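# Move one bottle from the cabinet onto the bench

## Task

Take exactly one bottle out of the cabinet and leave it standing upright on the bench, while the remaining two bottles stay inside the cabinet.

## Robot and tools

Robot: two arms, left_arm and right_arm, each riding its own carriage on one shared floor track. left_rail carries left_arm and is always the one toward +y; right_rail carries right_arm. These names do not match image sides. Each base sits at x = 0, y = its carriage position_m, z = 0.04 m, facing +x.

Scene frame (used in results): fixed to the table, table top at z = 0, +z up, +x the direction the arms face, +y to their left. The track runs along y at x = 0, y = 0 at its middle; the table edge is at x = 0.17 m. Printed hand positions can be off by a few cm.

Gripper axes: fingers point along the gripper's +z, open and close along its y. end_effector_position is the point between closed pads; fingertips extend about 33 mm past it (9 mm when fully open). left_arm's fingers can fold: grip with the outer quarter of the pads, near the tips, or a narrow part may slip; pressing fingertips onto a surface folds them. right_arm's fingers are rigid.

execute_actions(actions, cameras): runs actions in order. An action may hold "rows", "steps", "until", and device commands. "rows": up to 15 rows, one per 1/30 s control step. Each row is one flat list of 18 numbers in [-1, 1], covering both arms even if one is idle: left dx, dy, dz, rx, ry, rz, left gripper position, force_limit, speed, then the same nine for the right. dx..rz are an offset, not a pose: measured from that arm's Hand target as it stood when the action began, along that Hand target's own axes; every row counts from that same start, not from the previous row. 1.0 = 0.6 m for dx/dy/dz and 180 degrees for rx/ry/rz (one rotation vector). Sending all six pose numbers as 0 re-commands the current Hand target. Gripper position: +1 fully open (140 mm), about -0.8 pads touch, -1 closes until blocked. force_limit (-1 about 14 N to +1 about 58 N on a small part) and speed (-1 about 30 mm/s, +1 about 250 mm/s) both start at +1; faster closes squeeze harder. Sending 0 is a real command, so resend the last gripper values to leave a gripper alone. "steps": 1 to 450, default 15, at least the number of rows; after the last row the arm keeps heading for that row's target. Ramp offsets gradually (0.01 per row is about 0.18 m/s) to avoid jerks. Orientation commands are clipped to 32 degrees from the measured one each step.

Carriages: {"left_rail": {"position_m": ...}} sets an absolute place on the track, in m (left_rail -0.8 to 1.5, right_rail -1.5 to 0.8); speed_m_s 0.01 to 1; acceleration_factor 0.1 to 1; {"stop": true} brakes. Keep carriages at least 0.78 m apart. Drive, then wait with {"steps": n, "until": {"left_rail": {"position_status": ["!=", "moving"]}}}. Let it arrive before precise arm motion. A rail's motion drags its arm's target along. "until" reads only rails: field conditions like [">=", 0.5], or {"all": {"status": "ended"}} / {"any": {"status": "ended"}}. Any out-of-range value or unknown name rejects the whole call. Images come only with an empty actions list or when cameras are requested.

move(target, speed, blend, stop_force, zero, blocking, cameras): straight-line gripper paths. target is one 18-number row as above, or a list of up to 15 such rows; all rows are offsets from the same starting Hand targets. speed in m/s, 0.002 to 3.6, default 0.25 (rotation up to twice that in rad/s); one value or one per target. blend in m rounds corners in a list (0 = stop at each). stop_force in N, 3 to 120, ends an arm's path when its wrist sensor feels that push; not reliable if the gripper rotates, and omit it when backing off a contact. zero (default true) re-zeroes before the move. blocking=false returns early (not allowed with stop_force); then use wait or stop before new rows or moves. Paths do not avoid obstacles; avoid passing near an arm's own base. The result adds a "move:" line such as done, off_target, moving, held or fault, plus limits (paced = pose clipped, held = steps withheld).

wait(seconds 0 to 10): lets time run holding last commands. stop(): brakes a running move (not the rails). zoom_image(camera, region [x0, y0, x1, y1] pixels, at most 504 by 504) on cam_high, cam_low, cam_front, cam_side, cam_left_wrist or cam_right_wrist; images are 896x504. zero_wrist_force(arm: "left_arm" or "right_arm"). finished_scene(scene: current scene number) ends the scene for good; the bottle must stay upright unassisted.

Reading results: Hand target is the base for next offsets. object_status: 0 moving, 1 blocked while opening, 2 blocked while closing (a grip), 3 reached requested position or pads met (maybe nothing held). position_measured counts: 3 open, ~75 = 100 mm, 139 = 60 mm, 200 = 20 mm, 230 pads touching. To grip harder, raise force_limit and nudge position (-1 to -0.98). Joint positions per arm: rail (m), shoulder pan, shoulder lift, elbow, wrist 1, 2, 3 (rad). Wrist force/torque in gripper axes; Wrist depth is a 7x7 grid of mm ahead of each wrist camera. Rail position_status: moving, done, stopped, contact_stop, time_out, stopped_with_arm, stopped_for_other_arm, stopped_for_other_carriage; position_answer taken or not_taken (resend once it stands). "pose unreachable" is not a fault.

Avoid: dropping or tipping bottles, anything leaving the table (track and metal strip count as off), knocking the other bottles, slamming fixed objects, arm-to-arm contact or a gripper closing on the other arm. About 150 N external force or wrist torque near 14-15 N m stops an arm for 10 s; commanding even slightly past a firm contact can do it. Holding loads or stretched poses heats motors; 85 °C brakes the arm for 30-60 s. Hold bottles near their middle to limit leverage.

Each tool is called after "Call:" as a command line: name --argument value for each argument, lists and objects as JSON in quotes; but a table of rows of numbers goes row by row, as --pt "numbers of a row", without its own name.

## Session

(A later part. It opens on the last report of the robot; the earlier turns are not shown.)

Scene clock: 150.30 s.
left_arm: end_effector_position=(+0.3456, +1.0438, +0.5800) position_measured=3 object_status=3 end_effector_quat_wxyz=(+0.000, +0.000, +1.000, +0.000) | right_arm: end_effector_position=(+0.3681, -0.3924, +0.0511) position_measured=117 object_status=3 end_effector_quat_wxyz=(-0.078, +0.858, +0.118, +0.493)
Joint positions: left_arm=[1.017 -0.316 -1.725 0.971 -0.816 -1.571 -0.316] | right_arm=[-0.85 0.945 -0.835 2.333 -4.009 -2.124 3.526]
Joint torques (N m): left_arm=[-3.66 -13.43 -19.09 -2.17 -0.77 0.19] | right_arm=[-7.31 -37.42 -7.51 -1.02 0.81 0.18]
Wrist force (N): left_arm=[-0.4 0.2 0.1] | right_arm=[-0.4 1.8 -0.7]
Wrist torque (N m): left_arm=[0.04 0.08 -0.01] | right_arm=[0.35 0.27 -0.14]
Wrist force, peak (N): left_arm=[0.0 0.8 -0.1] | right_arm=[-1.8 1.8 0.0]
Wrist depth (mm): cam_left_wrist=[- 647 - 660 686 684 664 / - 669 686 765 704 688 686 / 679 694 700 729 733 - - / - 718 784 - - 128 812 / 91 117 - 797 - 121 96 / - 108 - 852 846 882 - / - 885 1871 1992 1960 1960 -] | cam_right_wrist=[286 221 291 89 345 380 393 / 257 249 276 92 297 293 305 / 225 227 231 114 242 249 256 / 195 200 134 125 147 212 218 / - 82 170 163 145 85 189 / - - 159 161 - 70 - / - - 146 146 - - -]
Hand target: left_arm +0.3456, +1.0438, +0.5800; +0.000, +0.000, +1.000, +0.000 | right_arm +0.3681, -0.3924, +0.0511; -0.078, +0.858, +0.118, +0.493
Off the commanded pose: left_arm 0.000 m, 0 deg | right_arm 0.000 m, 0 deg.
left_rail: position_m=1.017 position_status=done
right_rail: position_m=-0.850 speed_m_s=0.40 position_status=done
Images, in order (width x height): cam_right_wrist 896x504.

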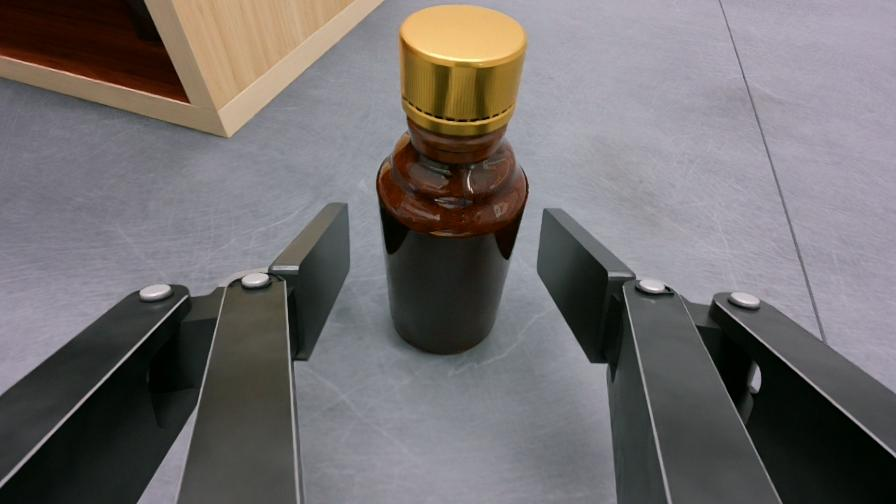

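Call:
move --target '[0,0,0,0,0,0,1,1,1, 0,0,-0.2,0,0,0,0.1,-1,-1]' --speed 0.12 --cameras '["cam_right_wrist","cam_front"]'

Scene clock: 153.53 s.
left_arm: end_effector_position=(+0.3456, +1.0438, +0.5800) position_measured=3 object_status=3 end_effector_quat_wxyz=(+0.000, +0.000, +1.000, +0.000) | right_arm: end_effector_position=(+0.2687, -0.4223, +0.1113) position_measured=117 object_status=3 end_effector_quat_wxyz=(-0.078, +0.858, +0.118, +0.493)
Joint positions: left_arm=[1.017 -0.316 -1.725 0.971 -0.816 -1.571 -0.316] | right_arm=[-0.85 1.149 -1.092 2.504 -3.829 -2.283 3.685]
Joint torques (N m): left_arm=[-3.36 -14.17 -19.06 -2.1 -0.57 -0.25] | right_arm=[8.58 -34.47 5.91 -0.66 -2.62 2.25]
Wrist force (N): left_arm=[-0.1 0.4 0.3] | right_arm=[-0.8 2.1 -0.7]
Wrist torque (N m): left_arm=[0.08 0.03 0.00] | right_arm=[0.46 0.34 -0.14]
Wrist force, peak (N): left_arm=[-0.1 0.6 0.3] | right_arm=[-0.8 2.5 -1.4]
Wrist depth (mm): cam_left_wrist=[628 622 647 662 655 679 686 / 671 675 666 - - 675 716 / 722 690 - 718 - - - / - 140 - 751 - 128 815 / - 117 867 - - 121 96 / - 802 - - 864 882 - / - 1930 - 2041 1915 1945 -] | cam_right_wrist=[408 396 363 484 513 - 514 / 370 365 366 387 - 404 444 / 304 313 323 316 330 338 343 / 269 279 145 280 147 294 312 / - 83 90 250 113 90 264 / - - 220 222 226 70 - / - - 200 202 - - -]
Hand target: left_arm +0.3456, +1.0438, +0.5800; +0.000, +0.000, +1.000, +0.000 | right_arm +0.2687, -0.4223, +0.1113; -0.078, +0.858, +0.118, +0.493
Off the commanded pose: left_arm 0.000 m, 0 deg | right_arm 0.000 m, 0 deg.
left_rail: position_m=1.017 position_status=done
right_rail: position_m=-0.850 speed_m_s=0.40 position_status=done
move: done
Images, in order (width x height): cam_front 896x504, cam_right_wrist 896x504.

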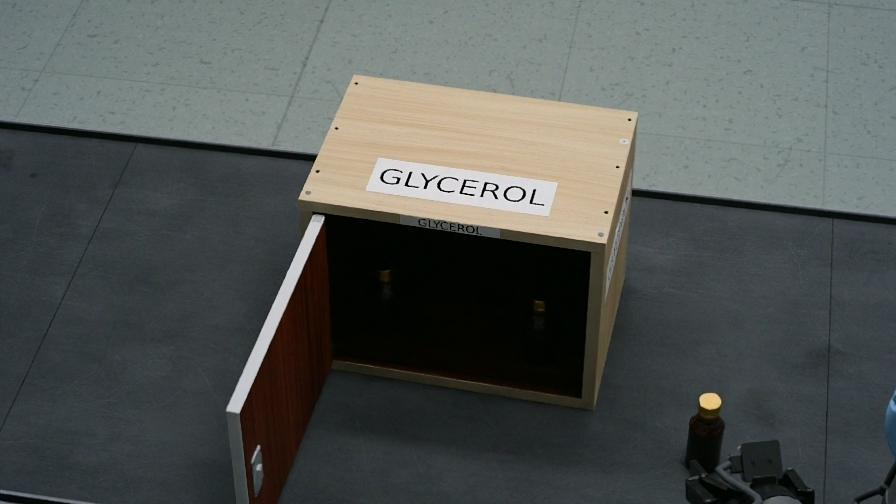

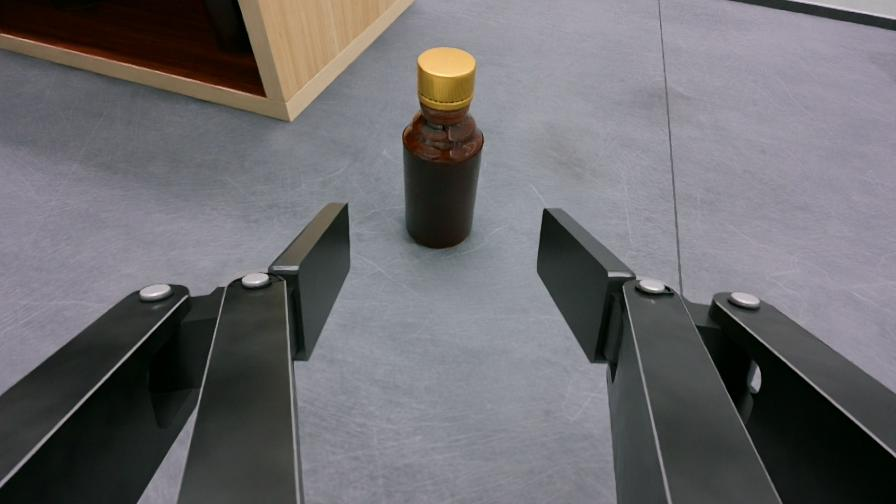

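Call:
finished_scene --scene 1

The scene is finished: the task was done.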